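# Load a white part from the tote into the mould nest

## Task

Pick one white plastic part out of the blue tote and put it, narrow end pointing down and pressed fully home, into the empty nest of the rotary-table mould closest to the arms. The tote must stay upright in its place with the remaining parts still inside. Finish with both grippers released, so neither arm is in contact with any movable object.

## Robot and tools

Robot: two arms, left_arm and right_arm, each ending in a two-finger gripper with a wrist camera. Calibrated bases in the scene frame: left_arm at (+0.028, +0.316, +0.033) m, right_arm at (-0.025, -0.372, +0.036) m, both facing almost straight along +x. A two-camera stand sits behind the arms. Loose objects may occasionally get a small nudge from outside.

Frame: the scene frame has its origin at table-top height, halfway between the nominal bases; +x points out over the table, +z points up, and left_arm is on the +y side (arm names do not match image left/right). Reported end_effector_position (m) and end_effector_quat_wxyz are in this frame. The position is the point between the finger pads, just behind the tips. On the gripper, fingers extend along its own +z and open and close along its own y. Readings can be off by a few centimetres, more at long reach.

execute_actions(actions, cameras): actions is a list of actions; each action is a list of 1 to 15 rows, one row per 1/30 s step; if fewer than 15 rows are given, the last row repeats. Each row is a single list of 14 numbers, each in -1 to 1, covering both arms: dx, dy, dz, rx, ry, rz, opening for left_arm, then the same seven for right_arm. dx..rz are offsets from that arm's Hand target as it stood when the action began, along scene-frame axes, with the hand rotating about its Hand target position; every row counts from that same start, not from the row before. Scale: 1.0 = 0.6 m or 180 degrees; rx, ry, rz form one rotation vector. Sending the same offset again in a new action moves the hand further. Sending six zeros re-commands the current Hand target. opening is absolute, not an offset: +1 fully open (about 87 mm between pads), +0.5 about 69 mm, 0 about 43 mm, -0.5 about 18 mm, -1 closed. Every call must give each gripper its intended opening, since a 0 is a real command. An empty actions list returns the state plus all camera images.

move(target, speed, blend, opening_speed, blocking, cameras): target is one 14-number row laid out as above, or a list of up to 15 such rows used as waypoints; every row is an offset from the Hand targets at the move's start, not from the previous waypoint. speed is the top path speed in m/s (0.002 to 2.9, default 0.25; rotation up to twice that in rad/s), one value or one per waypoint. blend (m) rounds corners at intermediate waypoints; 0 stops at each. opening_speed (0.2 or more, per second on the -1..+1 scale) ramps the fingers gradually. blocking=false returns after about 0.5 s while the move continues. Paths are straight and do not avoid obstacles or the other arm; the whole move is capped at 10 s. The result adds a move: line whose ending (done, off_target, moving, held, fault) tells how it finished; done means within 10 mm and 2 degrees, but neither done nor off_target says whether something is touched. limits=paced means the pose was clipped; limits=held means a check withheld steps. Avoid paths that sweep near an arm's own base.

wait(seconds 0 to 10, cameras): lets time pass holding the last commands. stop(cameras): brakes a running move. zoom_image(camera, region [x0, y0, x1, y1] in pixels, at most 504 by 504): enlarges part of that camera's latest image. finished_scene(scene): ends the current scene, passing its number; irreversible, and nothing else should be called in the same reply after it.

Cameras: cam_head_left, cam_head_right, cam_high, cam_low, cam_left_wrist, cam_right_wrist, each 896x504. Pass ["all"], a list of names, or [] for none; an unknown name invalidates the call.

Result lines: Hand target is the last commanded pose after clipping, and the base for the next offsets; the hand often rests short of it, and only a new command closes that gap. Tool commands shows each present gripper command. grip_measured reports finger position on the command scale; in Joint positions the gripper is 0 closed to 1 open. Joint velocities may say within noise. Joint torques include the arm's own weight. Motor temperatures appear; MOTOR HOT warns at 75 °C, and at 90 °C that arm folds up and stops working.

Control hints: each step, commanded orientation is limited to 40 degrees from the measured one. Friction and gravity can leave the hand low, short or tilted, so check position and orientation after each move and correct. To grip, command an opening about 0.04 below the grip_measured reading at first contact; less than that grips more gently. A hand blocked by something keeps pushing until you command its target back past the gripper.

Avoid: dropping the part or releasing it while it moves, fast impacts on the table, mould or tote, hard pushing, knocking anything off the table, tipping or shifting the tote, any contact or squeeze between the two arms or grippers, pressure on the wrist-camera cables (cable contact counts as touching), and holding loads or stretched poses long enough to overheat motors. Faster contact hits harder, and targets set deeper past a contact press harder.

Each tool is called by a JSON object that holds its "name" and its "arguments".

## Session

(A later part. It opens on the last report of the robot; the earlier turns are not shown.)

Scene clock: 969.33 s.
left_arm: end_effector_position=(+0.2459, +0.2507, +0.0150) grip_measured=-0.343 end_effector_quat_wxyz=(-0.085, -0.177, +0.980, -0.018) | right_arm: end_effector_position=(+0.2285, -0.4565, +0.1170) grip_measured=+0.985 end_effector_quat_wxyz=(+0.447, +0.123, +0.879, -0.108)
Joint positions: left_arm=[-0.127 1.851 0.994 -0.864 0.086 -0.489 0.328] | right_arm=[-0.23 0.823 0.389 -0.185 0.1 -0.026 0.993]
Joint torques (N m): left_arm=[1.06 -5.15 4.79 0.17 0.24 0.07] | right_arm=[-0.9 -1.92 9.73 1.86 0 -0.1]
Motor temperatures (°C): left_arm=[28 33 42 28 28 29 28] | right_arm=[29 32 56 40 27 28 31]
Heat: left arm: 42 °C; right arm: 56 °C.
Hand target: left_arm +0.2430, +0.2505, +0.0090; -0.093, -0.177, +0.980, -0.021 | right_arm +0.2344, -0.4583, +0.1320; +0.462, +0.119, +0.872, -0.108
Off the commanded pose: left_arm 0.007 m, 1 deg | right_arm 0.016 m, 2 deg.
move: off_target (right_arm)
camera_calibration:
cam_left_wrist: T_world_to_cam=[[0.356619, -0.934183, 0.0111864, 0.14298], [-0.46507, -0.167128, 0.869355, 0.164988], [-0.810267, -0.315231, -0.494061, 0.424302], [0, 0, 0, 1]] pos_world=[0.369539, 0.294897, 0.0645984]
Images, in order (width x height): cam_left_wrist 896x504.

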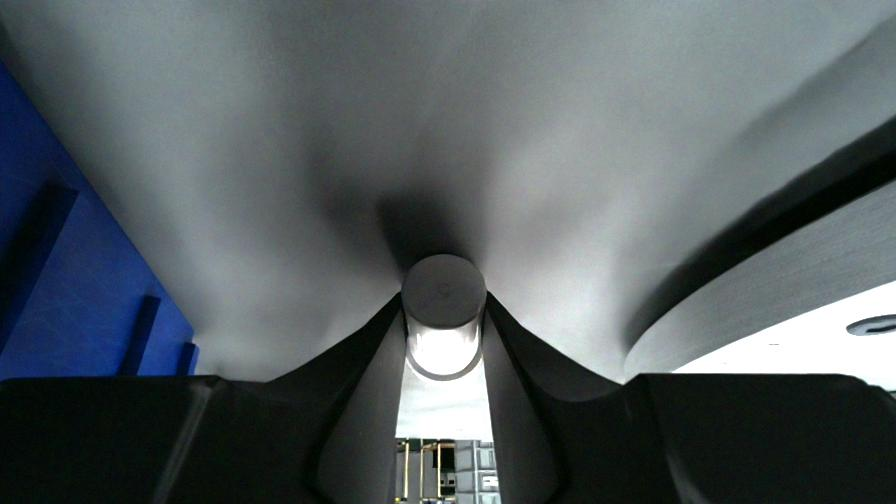

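{"name": "move", "arguments": {"target": [[0.002, 0, 0.1517, 0, 0, 0, -0.46, 0, 0, 0, 0, 0, 0, 1], [-0.005, -0.1342, 0.4017, 0.0022, -0.2638, -0.0851, -0.46, 0, 0, 0, 0, 0, 0, 1], [-0.025, -0.3692, 0.3183, 0.0044, -0.5277, -0.1702, -0.46, 0, 0, 0, 0, 0, 0, 1]], "speed": [0.06, 0.2, 0.15], "blend": [0.02, 0.04, 0], "cameras": ["cam_left_wrist", "cam_high", "cam_low"]}}

Scene clock: 1003.77 s.
left_arm: end_effector_position=(+0.2290, +0.0280, +0.2045) grip_measured=-0.343 end_effector_quat_wxyz=(+0.647, +0.130, +0.742, -0.120) | right_arm: end_effector_position=(+0.2285, -0.4565, +0.1170) grip_measured=+0.985 end_effector_quat_wxyz=(+0.447, +0.123, +0.879, -0.108)
Joint positions: left_arm=[-1.369 1.237 0.556 0.426 -1.01 -0.226 0.328] | right_arm=[-0.23 0.823 0.389 -0.185 0.1 -0.026 0.993]
Joint torques (N m): left_arm=[0.08 -2.54 6.82 1.78 -0.21 0.06] | right_arm=[-0.9 -1.88 9.63 1.84 0 -0.09]
Motor temperatures (°C): left_arm=[28 33 42 29 28 29 29] | right_arm=[29 32 56 40 27 28 31]
Heat: left arm: 42 °C; right arm: 56 °C.
Hand target: left_arm +0.2280, +0.0289, +0.2001; +0.649, +0.131, +0.741, -0.114 | right_arm +0.2344, -0.4583, +0.1320; +0.462, +0.119, +0.872, -0.108
Off the commanded pose: left_arm 0.005 m, 1 deg | right_arm 0.016 m, 2 deg.
move: off_target (right_arm)
camera_calibration:
cam_left_wrist: T_world_to_cam=[[-0.354293, -0.934991, 0.0163681, 0.100638], [-0.797259, 0.292862, -0.527834, 0.304006], [0.488727, -0.200058, -0.84919, 0.205846], [0, 0, 0, 1]] pos_world=[0.177424, 0.0462444, 0.33362]
Images, in order (width x height): cam_high 896x504, cam_low 896x504, cam_left_wrist 896x504.

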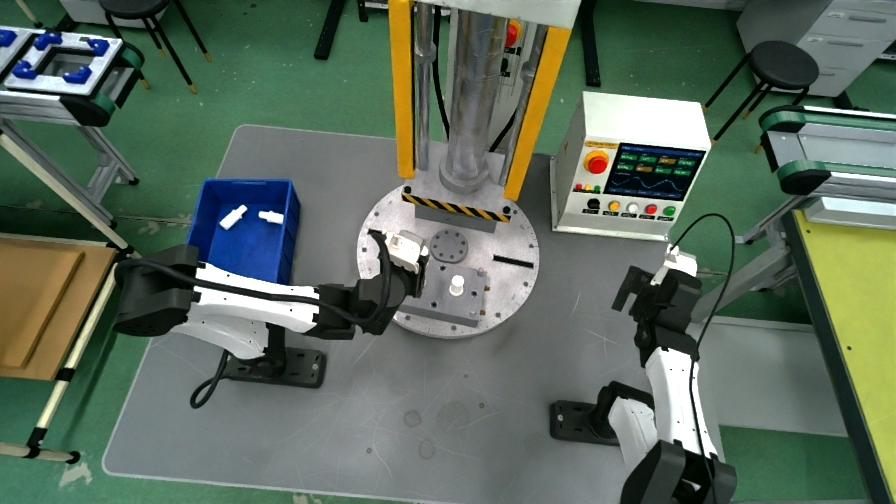

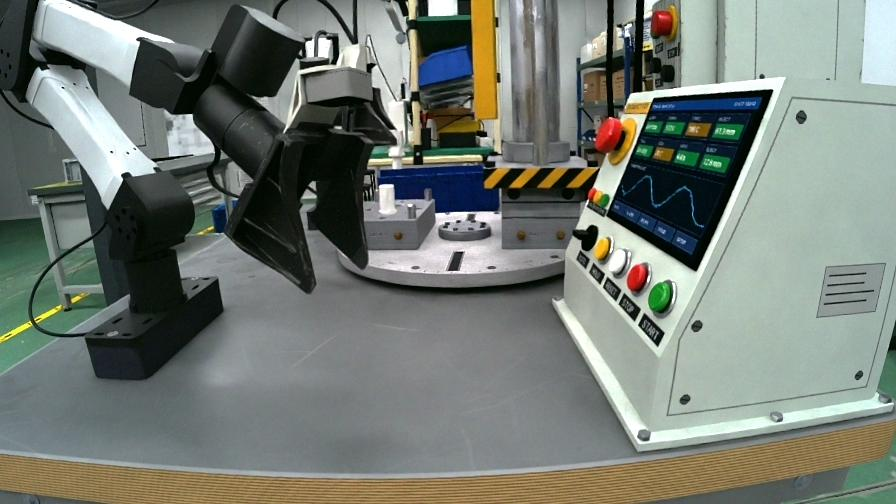

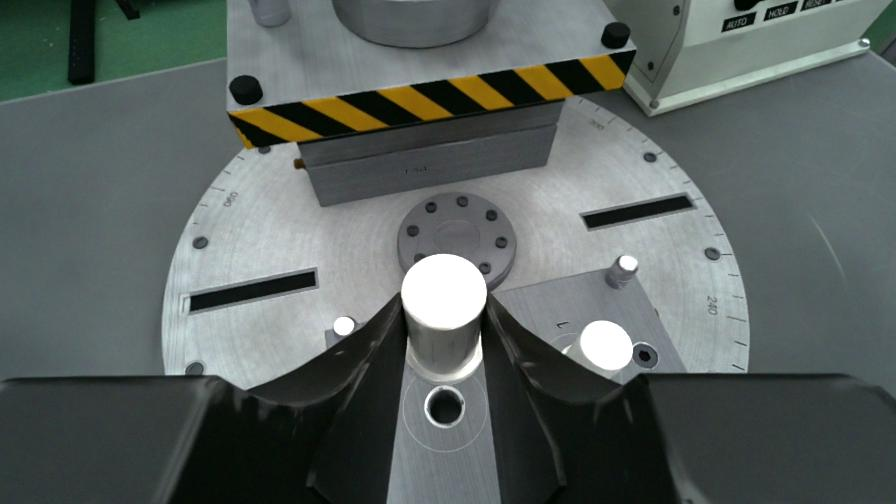

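{"name": "zoom_image", "arguments": {"camera": "cam_left_wrist", "region": [370, 240, 520, 465]}}

{"name": "zoom_image", "arguments": {"camera": "cam_low", "region": [340, 60, 520, 260]}}

Scaled by 2.240 from the camera's 896x504 image, which has a finer 1280x720 frame.

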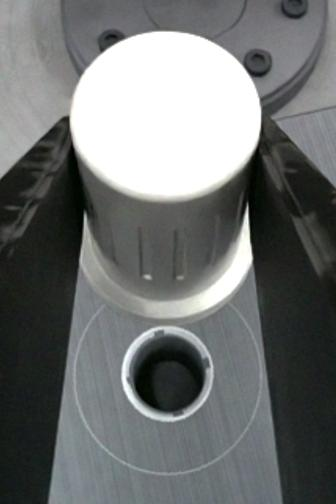

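Scaled by 2.520 from the camera's 896x504 image, which has a finer 1280x720 frame.

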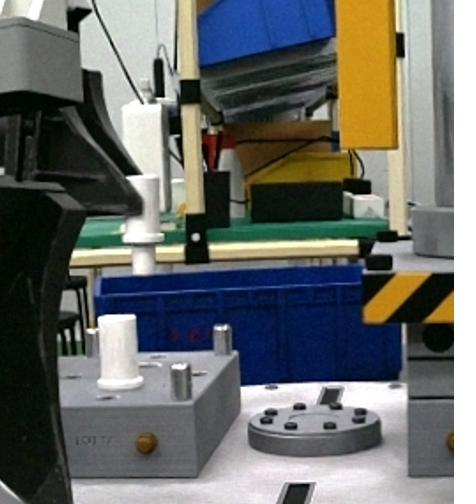

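{"name": "move", "arguments": {"target": [-0.0087, 0.0032, -0.0802, 0, 0, 0, -0.46, 0, 0, 0, 0, 0, 0, 1], "speed": 0.04, "cameras": ["cam_left_wrist", "cam_low"]}}

{"name": "zoom_image", "arguments": {"camera": "cam_left_wrist", "region": [370, 240, 520, 465]}}

{"name": "zoom_image", "arguments": {"camera": "cam_low", "region": [350, 110, 450, 230]}}

Scene clock: 1047.20 s.
left_arm: end_effector_position=(+0.2245, +0.0296, +0.1563) grip_measured=-0.343 end_effector_quat_wxyz=(+0.648, +0.133, +0.741, -0.116) | right_arm: end_effector_position=(+0.2285, -0.4565, +0.1170) grip_measured=+0.985 end_effector_quat_wxyz=(+0.447, +0.123, +0.879, -0.108)
Joint positions: left_arm=[-1.389 1.378 0.424 0.693 -1.032 -0.226 0.328] | right_arm=[-0.23 0.823 0.389 -0.185 0.1 -0.026 0.993]
Joint torques (N m): left_arm=[0.01 -2.78 5.91 1.8 -0.2 -0.05] | right_arm=[-0.9 -1.87 9.52 1.83 -0.01 -0.1]
Motor temperatures (°C): left_arm=[28 32 43 32 28 29 29] | right_arm=[29 32 57 40 27 28 31]
Heat: left arm: 43 °C; right arm: 57 °C.
Hand target: left_arm +0.2227, +0.0309, +0.1519; +0.649, +0.131, +0.741, -0.114 | right_arm +0.2344, -0.4583, +0.1320; +0.462, +0.119, +0.872, -0.108
Off the commanded pose: left_arm 0.005 m, 0 deg | right_arm 0.016 m, 2 deg.
move: off_target (right_arm)
camera_calibration:
cam_left_wrist: T_world_to_cam=[[-0.353594, -0.935371, 0.00727243, 0.10253], [-0.795236, 0.296507, -0.528851, 0.274105], [0.492516, -0.192782, -0.848683, 0.166266], [0, 0, 0, 1]] pos_world=[0.172344, 0.046682, 0.285322]
Images, in order (width x height): cam_low 896x504, cam_left_wrist 896x504.

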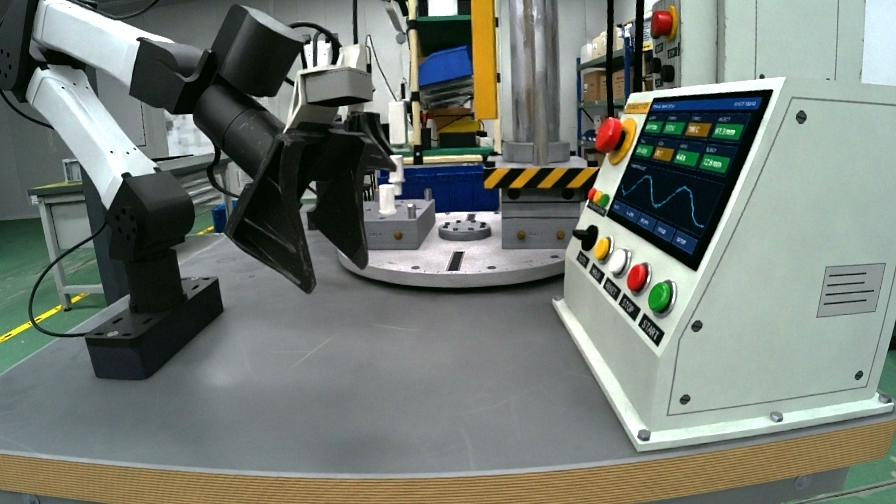

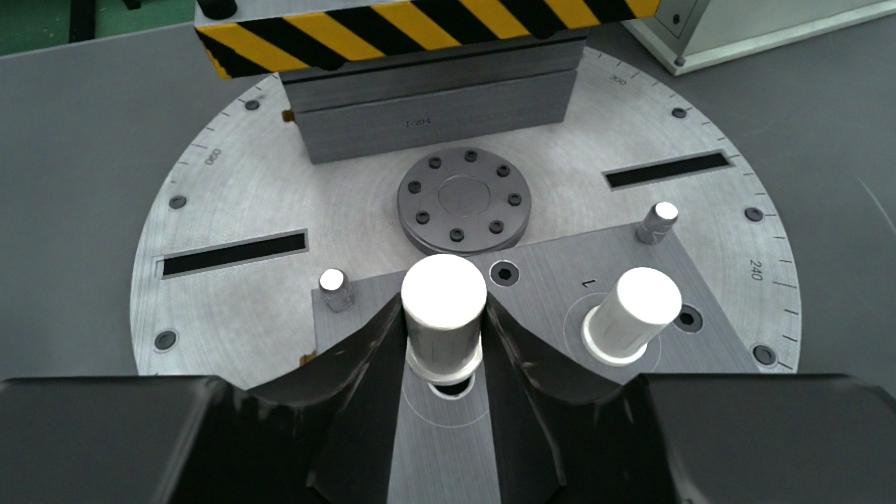

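Scaled by 2.240 from the camera's 896x504 image, which has a finer 1280x720 frame.

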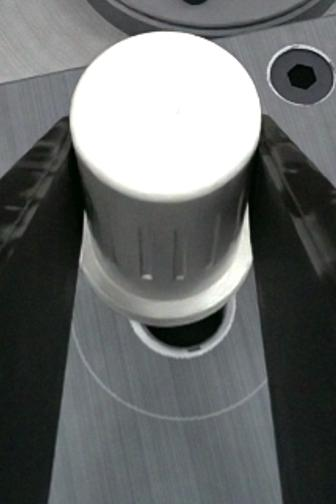

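Scaled by 4.200 from the camera's 896x504 image, which has a finer 1280x720 frame.

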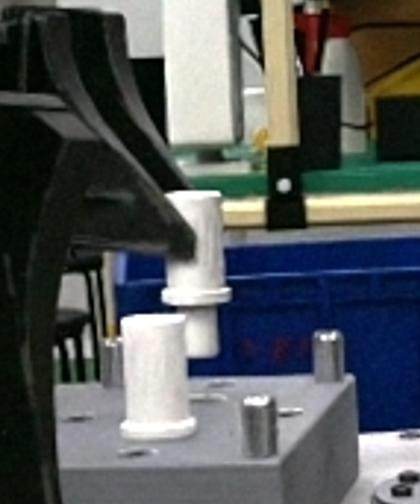

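{"name": "zoom_image", "arguments": {"camera": "cam_low", "region": [375, 150, 425, 220]}}

{"name": "zoom_image", "arguments": {"camera": "cam_left_wrist", "region": [395, 340, 495, 450]}}

Scaled by 7.200 from the camera's 896x504 image, which has a finer 1280x720 frame.

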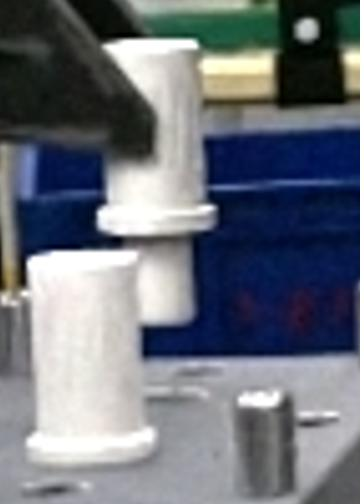

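Scaled by 4.582 from the camera's 896x504 image, which has a finer 1280x720 frame.

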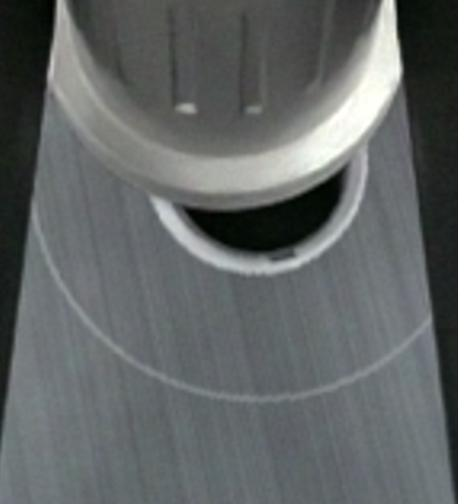

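{"name": "move", "arguments": {"target": [0.0008, -0.0065, -0.0083, 0, 0, 0, -0.46, 0, 0, 0, 0, 0, 0, 1], "speed": 0.015, "cameras": ["cam_left_wrist", "cam_low"]}}

{"name": "zoom_image", "arguments": {"camera": "cam_left_wrist", "region": [395, 340, 495, 450]}}

{"name": "zoom_image", "arguments": {"camera": "cam_low", "region": [375, 150, 425, 220]}}

Scene clock: 1139.00 s.
left_arm: end_effector_position=(+0.2251, +0.0265, +0.1501) grip_measured=-0.343 end_effector_quat_wxyz=(+0.648, +0.134, +0.741, -0.114) | right_arm: end_effector_position=(+0.2285, -0.4565, +0.1170) grip_measured=+0.985 end_effector_quat_wxyz=(+0.447, +0.123, +0.879, -0.108)
Joint positions: left_arm=[-1.389 1.417 0.424 0.728 -1.033 -0.226 0.328] | right_arm=[-0.23 0.823 0.389 -0.185 0.1 -0.026 0.993]
Joint torques (N m): left_arm=[-0.08 -2.97 6.01 1.78 -0.2 -0.05] | right_arm=[-1.02 -1.78 9.59 1.86 -0.02 -0.09]
Motor temperatures (°C): left_arm=[28 31 41 35 28 29 30] | right_arm=[29 32 57 40 27 28 31]
Heat: left arm: 41 °C; right arm: 57 °C.
Hand target: left_arm +0.2232, +0.0270, +0.1470; +0.649, +0.131, +0.741, -0.114 | right_arm +0.2344, -0.4583, +0.1320; +0.462, +0.119, +0.872, -0.108
Off the commanded pose: left_arm 0.004 m, 0 deg | right_arm 0.016 m, 2 deg.
move: off_target (right_arm)
camera_calibration:
cam_left_wrist: T_world_to_cam=[[-0.352624, -0.935757, 0.00377713, 0.100263], [-0.795706, 0.297719, -0.527461, 0.272108], [0.492451, -0.189001, -0.849571, 0.160278], [0, 0, 0, 1]] pos_world=[0.172944, 0.0431023, 0.279315]
Images, in order (width x height): cam_low 896x504, cam_left_wrist 896x504.

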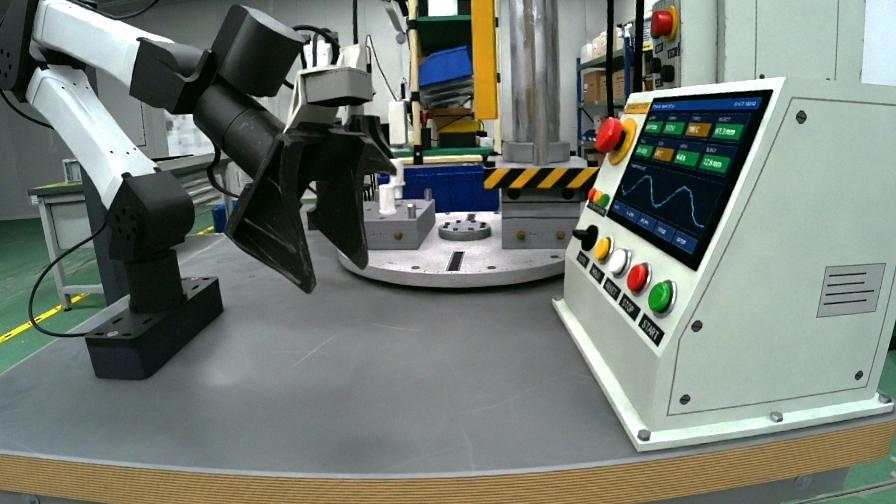

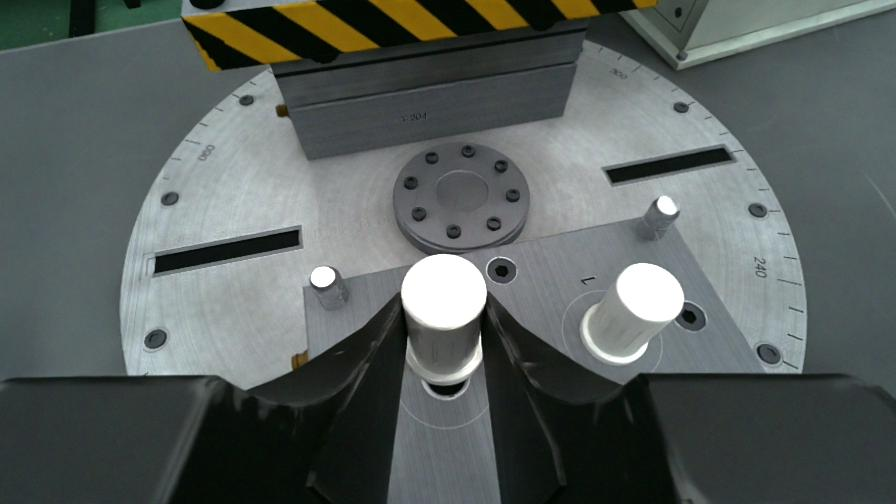

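Scaled by 4.582 from the camera's 896x504 image, which has a finer 1280x720 frame.

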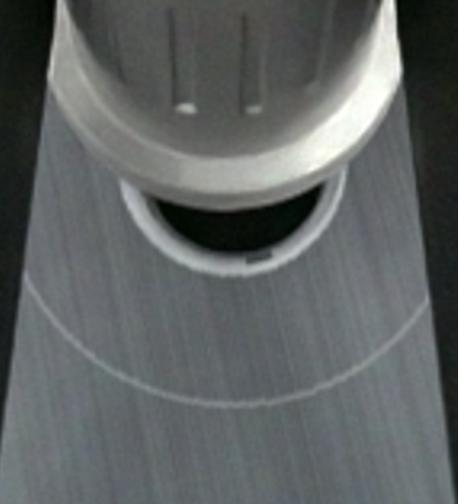

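Scaled by 7.200 from the camera's 896x504 image, which has a finer 1280x720 frame.

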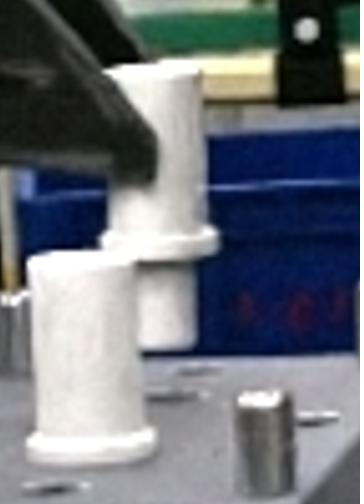

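{"name": "zoom_image", "arguments": {"camera": "cam_low", "region": [385, 180, 420, 215]}}

Scaled by 14.400 from the camera's 896x504 image, which has a finer 1280x720 frame.

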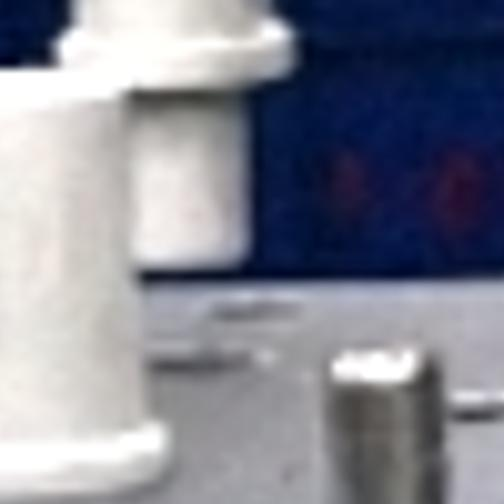

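{"name": "move", "arguments": {"target": [-0.0003, -0.0008, -0.0167, 0, 0, 0, -0.46, 0, 0, 0, 0, 0, 0, 1], "speed": 0.012, "cameras": ["cam_left_wrist", "cam_low"]}}

{"name": "zoom_image", "arguments": {"camera": "cam_left_wrist", "region": [395, 340, 495, 450]}}

{"name": "zoom_image", "arguments": {"camera": "cam_low", "region": [385, 180, 420, 215]}}

Scene clock: 1167.33 s.
left_arm: end_effector_position=(+0.2254, +0.0255, +0.1409) grip_measured=-0.343 end_effector_quat_wxyz=(+0.648, +0.133, +0.741, -0.115) | right_arm: end_effector_position=(+0.2285, -0.4565, +0.1170) grip_measured=+0.985 end_effector_quat_wxyz=(+0.447, +0.123, +0.879, -0.108)
Joint positions: left_arm=[-1.389 1.464 0.408 0.794 -1.034 -0.226 0.328] | right_arm=[-0.23 0.823 0.389 -0.185 0.1 -0.026 0.993]
Joint torques (N m): left_arm=[-0.14 -3.15 5.49 1.77 -0.2 -0.06] | right_arm=[-0.88 -1.7 9.69 1.86 -0.01 -0.09]
Motor temperatures (°C): left_arm=[28 31 41 37 28 29 30] | right_arm=[29 32 57 40 27 28 31]
Heat: left arm: 41 °C; right arm: 57 °C.
Hand target: left_arm +0.2230, +0.0266, +0.1369; +0.649, +0.131, +0.741, -0.114 | right_arm +0.2344, -0.4583, +0.1320; +0.462, +0.119, +0.872, -0.108
Off the commanded pose: left_arm 0.005 m, 0 deg | right_arm 0.016 m, 2 deg.
move: off_target (right_arm)
camera_calibration:
cam_left_wrist: T_world_to_cam=[[-0.351533, -0.936158, 0.00563194, 0.0989435], [-0.79574, 0.295625, -0.528587, 0.268006], [0.493176, -0.190297, -0.84886, 0.151866], [0, 0, 0, 1]] pos_world=[0.173148, 0.0422971, 0.270021]
Images, in order (width x height): cam_low 896x504, cam_left_wrist 896x504.

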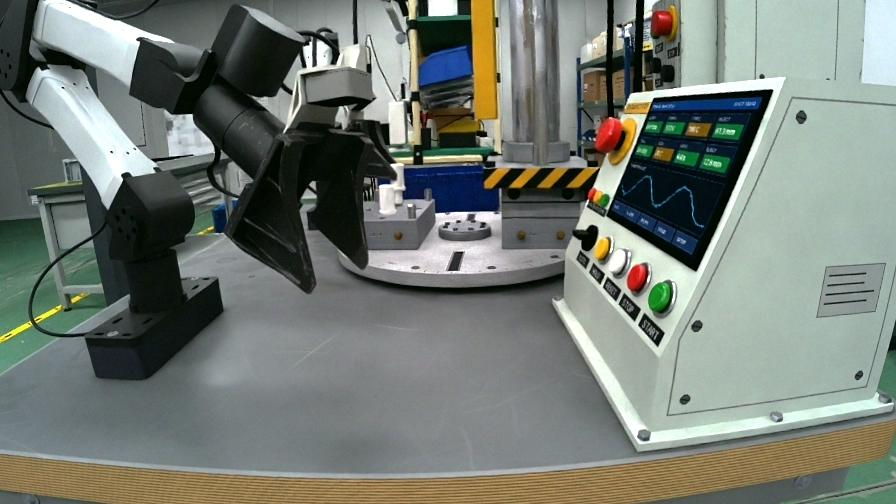

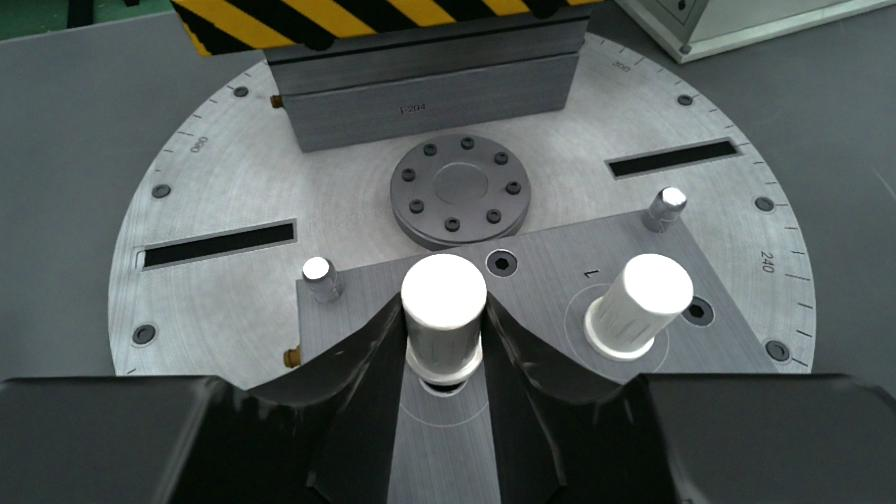

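Scaled by 4.582 from the camera's 896x504 image, which has a finer 1280x720 frame.

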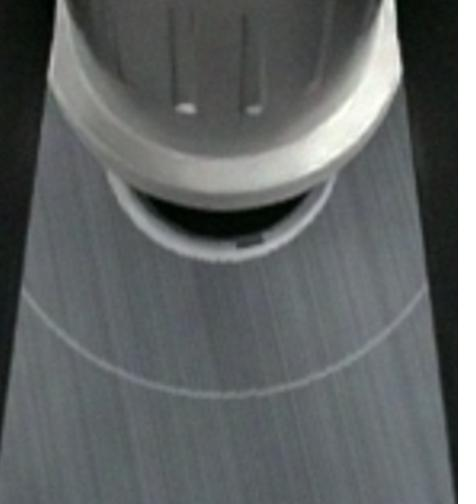

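Scaled by 14.400 from the camera's 896x504 image, which has a finer 1280x720 frame.

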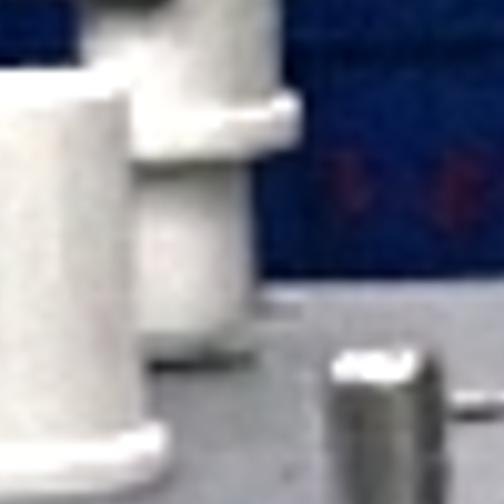

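{"name": "move", "arguments": {"target": [-0.0012, 0.0005, -0.0117, 0, 0, 0, -0.46, 0, 0, 0, 0, 0, 0, 1], "speed": 0.012, "cameras": ["cam_left_wrist", "cam_low"]}}

{"name": "zoom_image", "arguments": {"camera": "cam_left_wrist", "region": [395, 340, 495, 450]}}

{"name": "zoom_image", "arguments": {"camera": "cam_low", "region": [385, 180, 420, 215]}}

Scene clock: 1185.80 s.
left_arm: end_effector_position=(+0.2245, +0.0255, +0.1339) grip_measured=-0.343 end_effector_quat_wxyz=(+0.648, +0.133, +0.741, -0.114) | right_arm: end_effector_position=(+0.2285, -0.4565, +0.1170) grip_measured=+0.985 end_effector_quat_wxyz=(+0.447, +0.123, +0.879, -0.108)
Joint positions: left_arm=[-1.393 1.496 0.394 0.838 -1.037 -0.226 0.328] | right_arm=[-0.23 0.823 0.389 -0.185 0.1 -0.026 0.993]
Joint torques (N m): left_arm=[-0.06 -3.18 5.27 1.77 -0.19 -0.07] | right_arm=[-0.84 -1.73 9.59 1.87 -0.04 -0.08]
Motor temperatures (°C): left_arm=[29 31 41 37 28 29 30] | right_arm=[29 32 57 40 27 28 31]
Heat: left arm: 41 °C; right arm: 57 °C.
Hand target: left_arm +0.2223, +0.0268, +0.1299; +0.649, +0.131, +0.741, -0.114 | right_arm +0.2344, -0.4583, +0.1320; +0.462, +0.119, +0.872, -0.108
Off the commanded pose: left_arm 0.005 m, 0 deg | right_arm 0.016 m, 2 deg.
move: off_target (right_arm)
camera_calibration:
cam_left_wrist: T_world_to_cam=[[-0.352046, -0.935973, 0.00421279, 0.0989953], [-0.795215, 0.296722, -0.528762, 0.26345], [0.493657, -0.189498, -0.84876, 0.146256], [0, 0, 0, 1]] pos_world=[0.172151, 0.0422005, 0.263021]
Images, in order (width x height): cam_low 896x504, cam_left_wrist 896x504.

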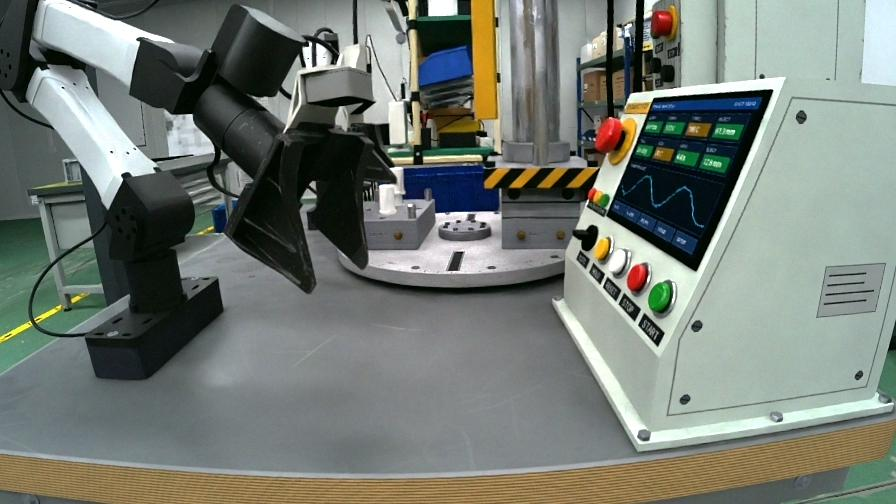

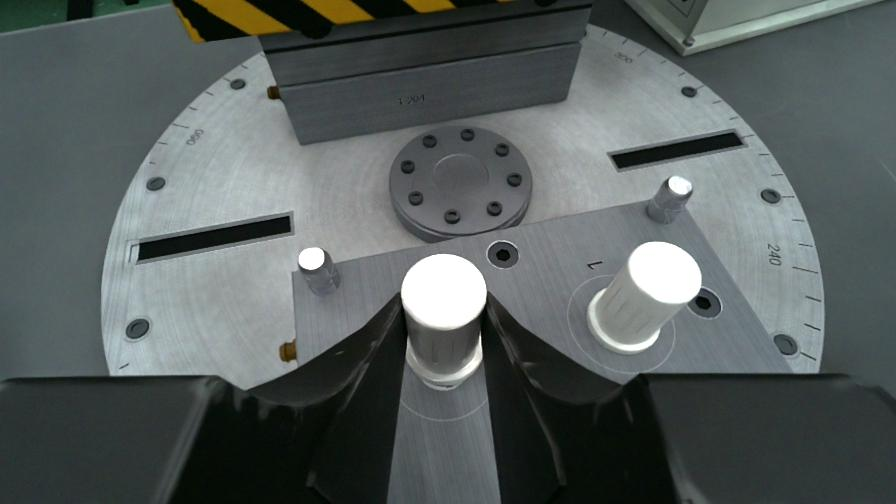

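Scaled by 4.582 from the camera's 896x504 image, which has a finer 1280x720 frame.

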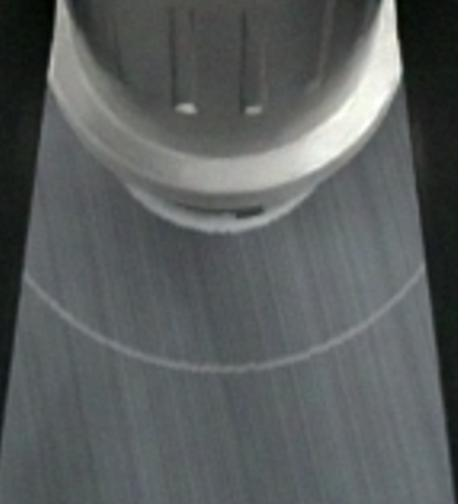

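Scaled by 14.400 from the camera's 896x504 image, which has a finer 1280x720 frame.

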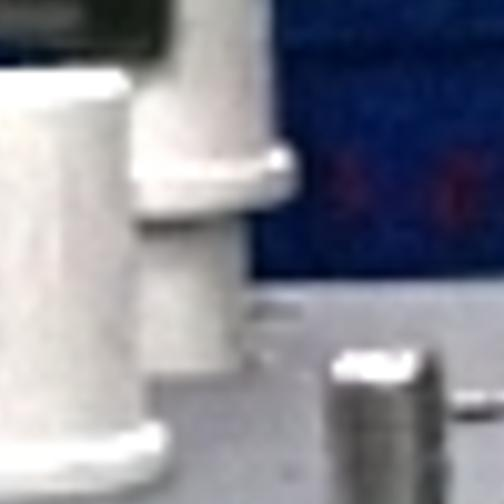

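{"name": "move", "arguments": {"target": [0, 0, -0.0067, 0, 0, 0, -0.46, 0, 0, 0, 0, 0, 0, 1], "speed": 0.01}}

{"name": "move", "arguments": {"target": [0, 0, -0.0067, 0, 0, 0, -0.46, 0, 0, 0, 0, 0, 0, 1], "speed": 0.01, "cameras": ["cam_left_wrist", "cam_low"]}}

{"name": "zoom_image", "arguments": {"camera": "cam_left_wrist", "region": [395, 340, 495, 450]}}

{"name": "zoom_image", "arguments": {"camera": "cam_low", "region": [385, 180, 420, 215]}}

Scene clock: 1205.23 s.
left_arm: end_effector_position=(+0.2245, +0.0255, +0.1298) grip_measured=-0.343 end_effector_quat_wxyz=(+0.648, +0.133, +0.741, -0.114) | right_arm: end_effector_position=(+0.2285, -0.4565, +0.1170) grip_measured=+0.985 end_effector_quat_wxyz=(+0.447, +0.123, +0.879, -0.108)
Joint positions: left_arm=[-1.393 1.516 0.387 0.865 -1.038 -0.226 0.328] | right_arm=[-0.23 0.823 0.389 -0.185 0.1 -0.026 0.993]
Joint torques (N m): left_arm=[-0.03 -3.23 5.15 1.8 -0.18 -0.07] | right_arm=[-0.87 -1.77 9.65 1.88 0 -0.1]
Motor temperatures (°C): left_arm=[29 31 41 38 28 29 30] | right_arm=[29 32 57 40 27 28 31]
Heat: left arm: 41 °C; right arm: 57 °C.
Hand target: left_arm +0.2223, +0.0268, +0.1259; +0.649, +0.131, +0.741, -0.114 | right_arm +0.2344, -0.4583, +0.1320; +0.462, +0.119, +0.872, -0.108
Off the commanded pose: left_arm 0.005 m, 0 deg | right_arm 0.016 m, 2 deg.
move: off_target (right_arm)

Scene clock: 1206.10 s.
left_arm: end_effector_position=(+0.2245, +0.0255, +0.1257) grip_measured=-0.343 end_effector_quat_wxyz=(+0.648, +0.133, +0.741, -0.114) | right_arm: end_effector_position=(+0.2285, -0.4565, +0.1170) grip_measured=+0.985 end_effector_quat_wxyz=(+0.447, +0.123, +0.879, -0.108)
Joint positions: left_arm=[-1.393 1.537 0.38 0.892 -1.038 -0.226 0.328] | right_arm=[-0.23 0.823 0.389 -0.185 0.1 -0.026 0.993]
Joint torques (N m): left_arm=[-0.05 -3.29 5.03 1.78 -0.19 -0.07] | right_arm=[-0.94 -1.76 9.7 1.84 -0.01 -0.12]
Motor temperatures (°C): left_arm=[29 31 41 38 28 29 30] | right_arm=[29 32 57 40 27 28 31]
Heat: left arm: 41 °C; right arm: 57 °C.
Hand target: left_arm +0.2223, +0.0269, +0.1219; +0.649, +0.131, +0.741, -0.114 | right_arm +0.2344, -0.4583, +0.1320; +0.462, +0.119, +0.872, -0.108
Off the commanded pose: left_arm 0.005 m, 0 deg | right_arm 0.016 m, 2 deg.
move: off_target (right_arm)
camera_calibration:
cam_left_wrist: T_world_to_cam=[[-0.351313, -0.936253, 0.00307314, 0.0990619], [-0.795415, 0.296732, -0.528455, 0.259207], [0.493856, -0.188098, -0.848956, 0.139165], [0, 0, 0, 1]] pos_world=[0.172252, 0.0420085, 0.25482]
Images, in order (width x height): cam_low 896x504, cam_left_wrist 896x504.

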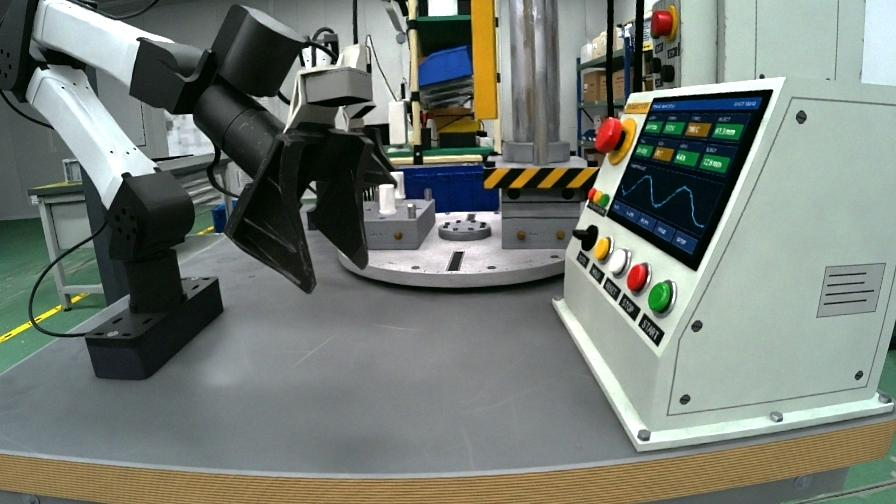

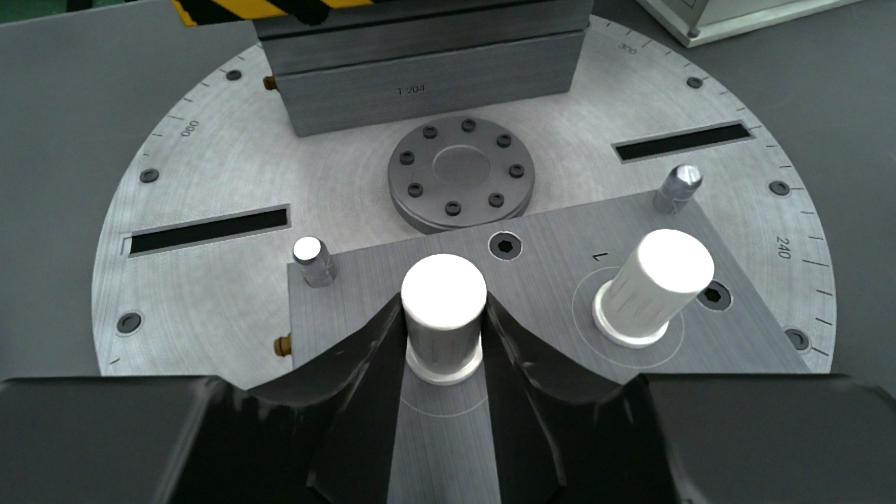

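Scaled by 4.582 from the camera's 896x504 image, which has a finer 1280x720 frame.

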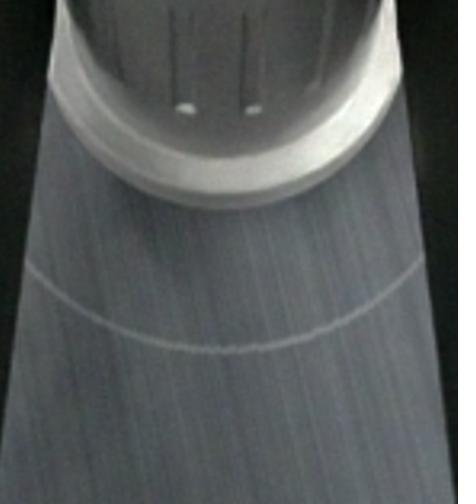

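Scaled by 14.400 from the camera's 896x504 image, which has a finer 1280x720 frame.

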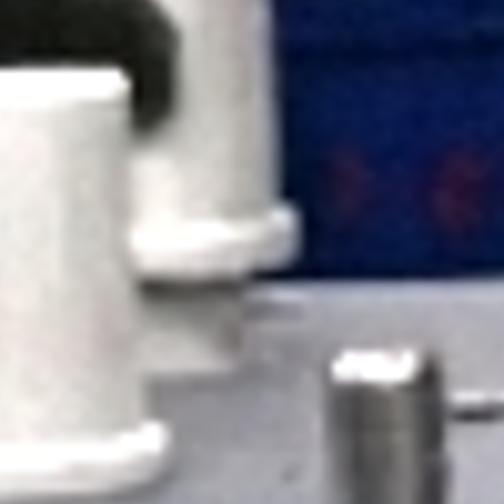

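{"name": "move", "arguments": {"target": [0, 0, -0.0067, 0, 0, 0, -0.46, 0, 0, 0, 0, 0, 0, 1], "speed": 0.01}}

{"name": "move", "arguments": {"target": [0, 0, -0.0067, 0, 0, 0, -0.46, 0, 0, 0, 0, 0, 0, 1], "speed": 0.01, "cameras": ["cam_left_wrist", "cam_low"]}}

{"name": "zoom_image", "arguments": {"camera": "cam_low", "region": [385, 180, 420, 215]}}

Scene clock: 1213.20 s.
left_arm: end_effector_position=(+0.2246, +0.0255, +0.1215) grip_measured=-0.343 end_effector_quat_wxyz=(+0.648, +0.134, +0.741, -0.113) | right_arm: end_effector_position=(+0.2285, -0.4565, +0.1170) grip_measured=+0.985 end_effector_quat_wxyz=(+0.447, +0.123, +0.879, -0.108)
Joint positions: left_arm=[-1.393 1.559 0.374 0.919 -1.038 -0.226 0.328] | right_arm=[-0.23 0.823 0.389 -0.185 0.1 -0.026 0.993]
Joint torques (N m): left_arm=[-0.06 -3.34 4.83 1.8 -0.19 -0.07] | right_arm=[-0.76 -1.8 9.68 1.85 -0.02 -0.09]
Motor temperatures (°C): left_arm=[29 31 41 38 28 29 30] | right_arm=[29 32 57 40 27 28 31]
Heat: left arm: 41 °C; right arm: 57 °C.
Hand target: left_arm +0.2223, +0.0269, +0.1178; +0.649, +0.131, +0.741, -0.114 | right_arm +0.2344, -0.4583, +0.1320; +0.462, +0.119, +0.872, -0.108
Off the commanded pose: left_arm 0.004 m, 0 deg | right_arm 0.016 m, 2 deg.
move: off_target (right_arm)

Scene clock: 1214.10 s.
left_arm: end_effector_position=(+0.2246, +0.0254, +0.1176) grip_measured=-0.343 end_effector_quat_wxyz=(+0.648, +0.134, +0.741, -0.113) | right_arm: end_effector_position=(+0.2285, -0.4565, +0.1170) grip_measured=+0.985 end_effector_quat_wxyz=(+0.447, +0.123, +0.879, -0.108)
Joint positions: left_arm=[-1.393 1.581 0.369 0.946 -1.038 -0.226 0.328] | right_arm=[-0.23 0.823 0.389 -0.185 0.1 -0.026 0.993]
Joint torques (N m): left_arm=[-0.05 -3.37 4.68 1.84 -0.19 -0.07] | right_arm=[-0.73 -1.77 9.68 1.87 0 -0.08]
Motor temperatures (°C): left_arm=[29 31 41 38 28 29 30] | right_arm=[29 32 57 40 27 28 31]
Heat: left arm: 41 °C; right arm: 57 °C.
Hand target: left_arm +0.2223, +0.0269, +0.1137; +0.649, +0.131, +0.741, -0.114 | right_arm +0.2344, -0.4583, +0.1320; +0.462, +0.119, +0.872, -0.108
Off the commanded pose: left_arm 0.005 m, 0 deg | right_arm 0.016 m, 2 deg.
move: off_target (right_arm)
camera_calibration:
cam_left_wrist: T_world_to_cam=[[-0.351354, -0.93624, 0.00242873, 0.0989739], [-0.795465, 0.297153, -0.528143, 0.254928], [0.493747, -0.187497, -0.849152, 0.132273], [0, 0, 0, 1]] pos_world=[0.172251, 0.0417115, 0.246718]
Images, in order (width x height): cam_low 896x504, cam_left_wrist 896x504.

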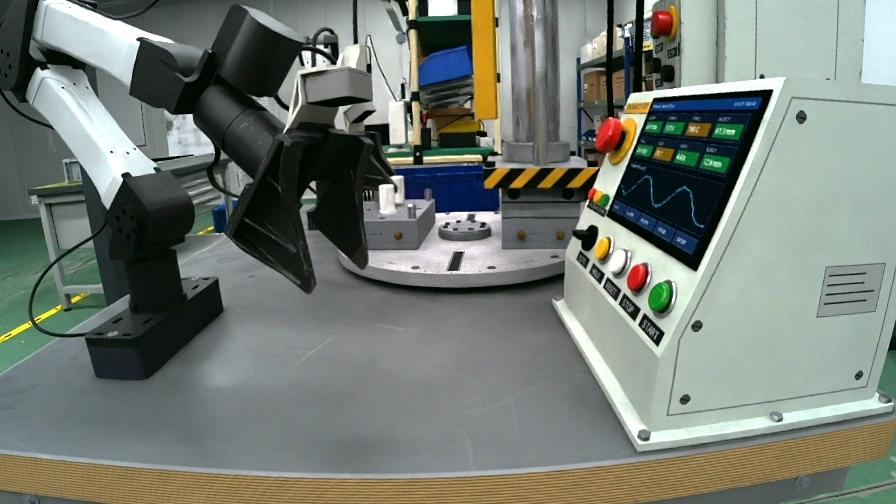

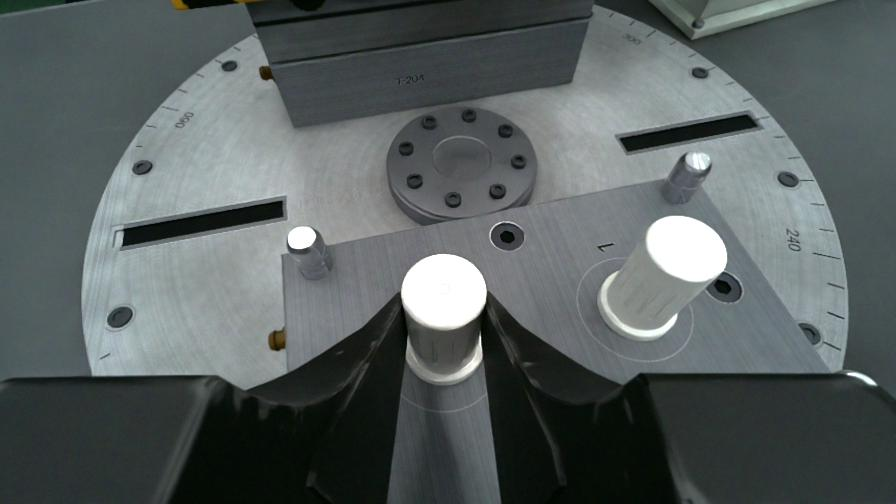

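Scaled by 14.400 from the camera's 896x504 image, which has a finer 1280x720 frame.

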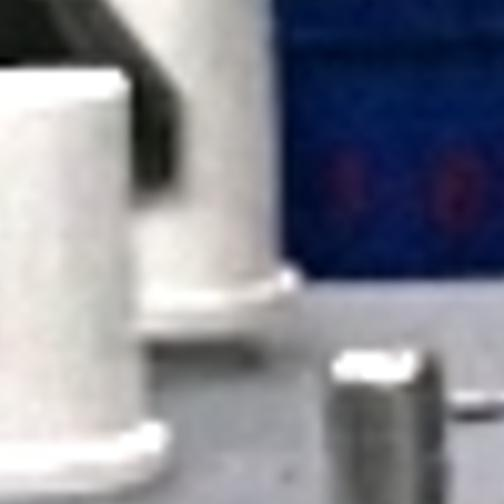

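{"name": "move", "arguments": {"target": [0, 0, -0.005, 0, 0, 0, -0.46, 0, 0, 0, 0, 0, 0, 1], "speed": 0.01}}

{"name": "move", "arguments": {"target": [0, 0, -0.0033, 0, 0, 0, -0.46, 0, 0, 0, 0, 0, 0, 1], "speed": 0.01, "cameras": ["cam_left_wrist", "cam_low"]}}

{"name": "zoom_image", "arguments": {"camera": "cam_low", "region": [385, 180, 420, 215]}}

Scene clock: 1234.90 s.
left_arm: end_effector_position=(+0.2246, +0.0254, +0.1145) grip_measured=-0.343 end_effector_quat_wxyz=(+0.648, +0.134, +0.741, -0.113) | right_arm: end_effector_position=(+0.2285, -0.4565, +0.1170) grip_measured=+0.985 end_effector_quat_wxyz=(+0.447, +0.123, +0.879, -0.108)
Joint positions: left_arm=[-1.393 1.598 0.365 0.966 -1.039 -0.226 0.328] | right_arm=[-0.23 0.823 0.389 -0.185 0.1 -0.026 0.993]
Joint torques (N m): left_arm=[-0.03 -3.43 4.59 1.81 -0.18 -0.09] | right_arm=[-0.98 -1.78 9.57 1.84 0.01 -0.09]
Motor temperatures (°C): left_arm=[29 31 40 37 28 29 30] | right_arm=[29 32 57 40 27 28 31]
Heat: left arm: 40 °C; right arm: 57 °C.
Hand target: left_arm +0.2223, +0.0268, +0.1109; +0.649, +0.131, +0.741, -0.114 | right_arm +0.2344, -0.4583, +0.1320; +0.462, +0.119, +0.872, -0.108
Off the commanded pose: left_arm 0.005 m, 0 deg | right_arm 0.016 m, 2 deg.
move: off_target (right_arm)

Scene clock: 1235.70 s.
left_arm: end_effector_position=(+0.2247, +0.0248, +0.1127) grip_measured=-0.343 end_effector_quat_wxyz=(+0.648, +0.134, +0.741, -0.113) | right_arm: end_effector_position=(+0.2285, -0.4565, +0.1170) grip_measured=+0.985 end_effector_quat_wxyz=(+0.447, +0.123, +0.879, -0.108)
Joint positions: left_arm=[-1.393 1.61 0.365 0.977 -1.039 -0.226 0.328] | right_arm=[-0.23 0.823 0.389 -0.185 0.1 -0.026 0.993]
Joint torques (N m): left_arm=[-0.03 -3.44 4.29 1.84 -0.18 -0.08] | right_arm=[-0.85 -1.81 9.72 1.87 -0.03 -0.07]
Motor temperatures (°C): left_arm=[29 31 40 37 28 29 30] | right_arm=[29 32 57 40 27 28 31]
Heat: left arm: 40 °C; right arm: 57 °C.
Hand target: left_arm +0.2223, +0.0268, +0.1089; +0.649, +0.131, +0.741, -0.114 | right_arm +0.2344, -0.4583, +0.1320; +0.462, +0.119, +0.872, -0.108
Off the commanded pose: left_arm 0.005 m, 0 deg | right_arm 0.016 m, 2 deg.
move: off_target (right_arm)
camera_calibration:
cam_left_wrist: T_world_to_cam=[[-0.351001, -0.936375, 0.00105273, 0.0986855], [-0.795663, 0.297662, -0.527559, 0.252575], [0.493679, -0.186011, -0.849518, 0.127921], [0, 0, 0, 1]] pos_world=[0.172451, 0.0410194, 0.241815]
Images, in order (width x height): cam_low 896x504, cam_left_wrist 896x504.

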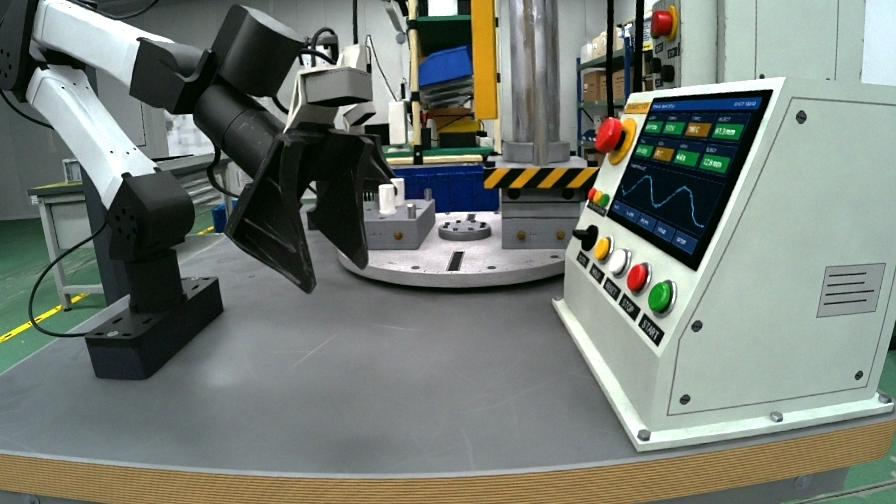

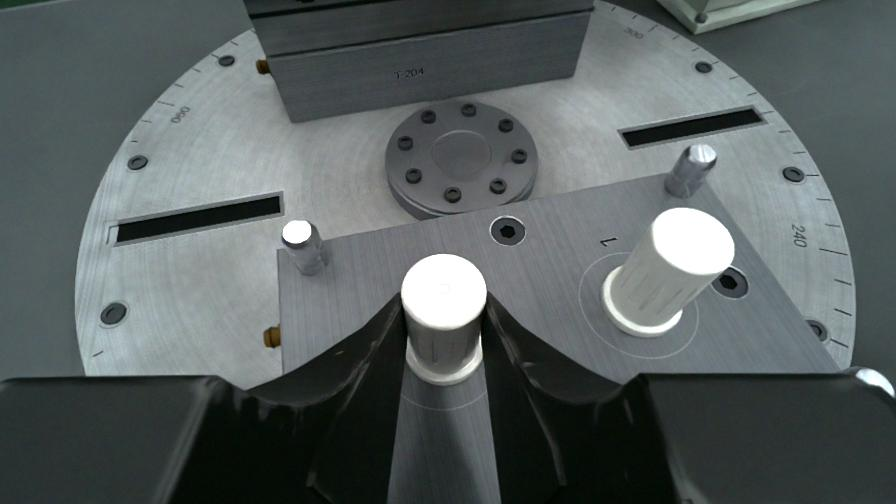

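Scaled by 14.400 from the camera's 896x504 image, which has a finer 1280x720 frame.

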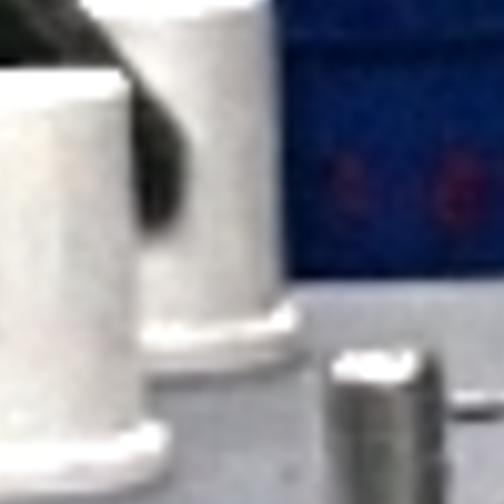

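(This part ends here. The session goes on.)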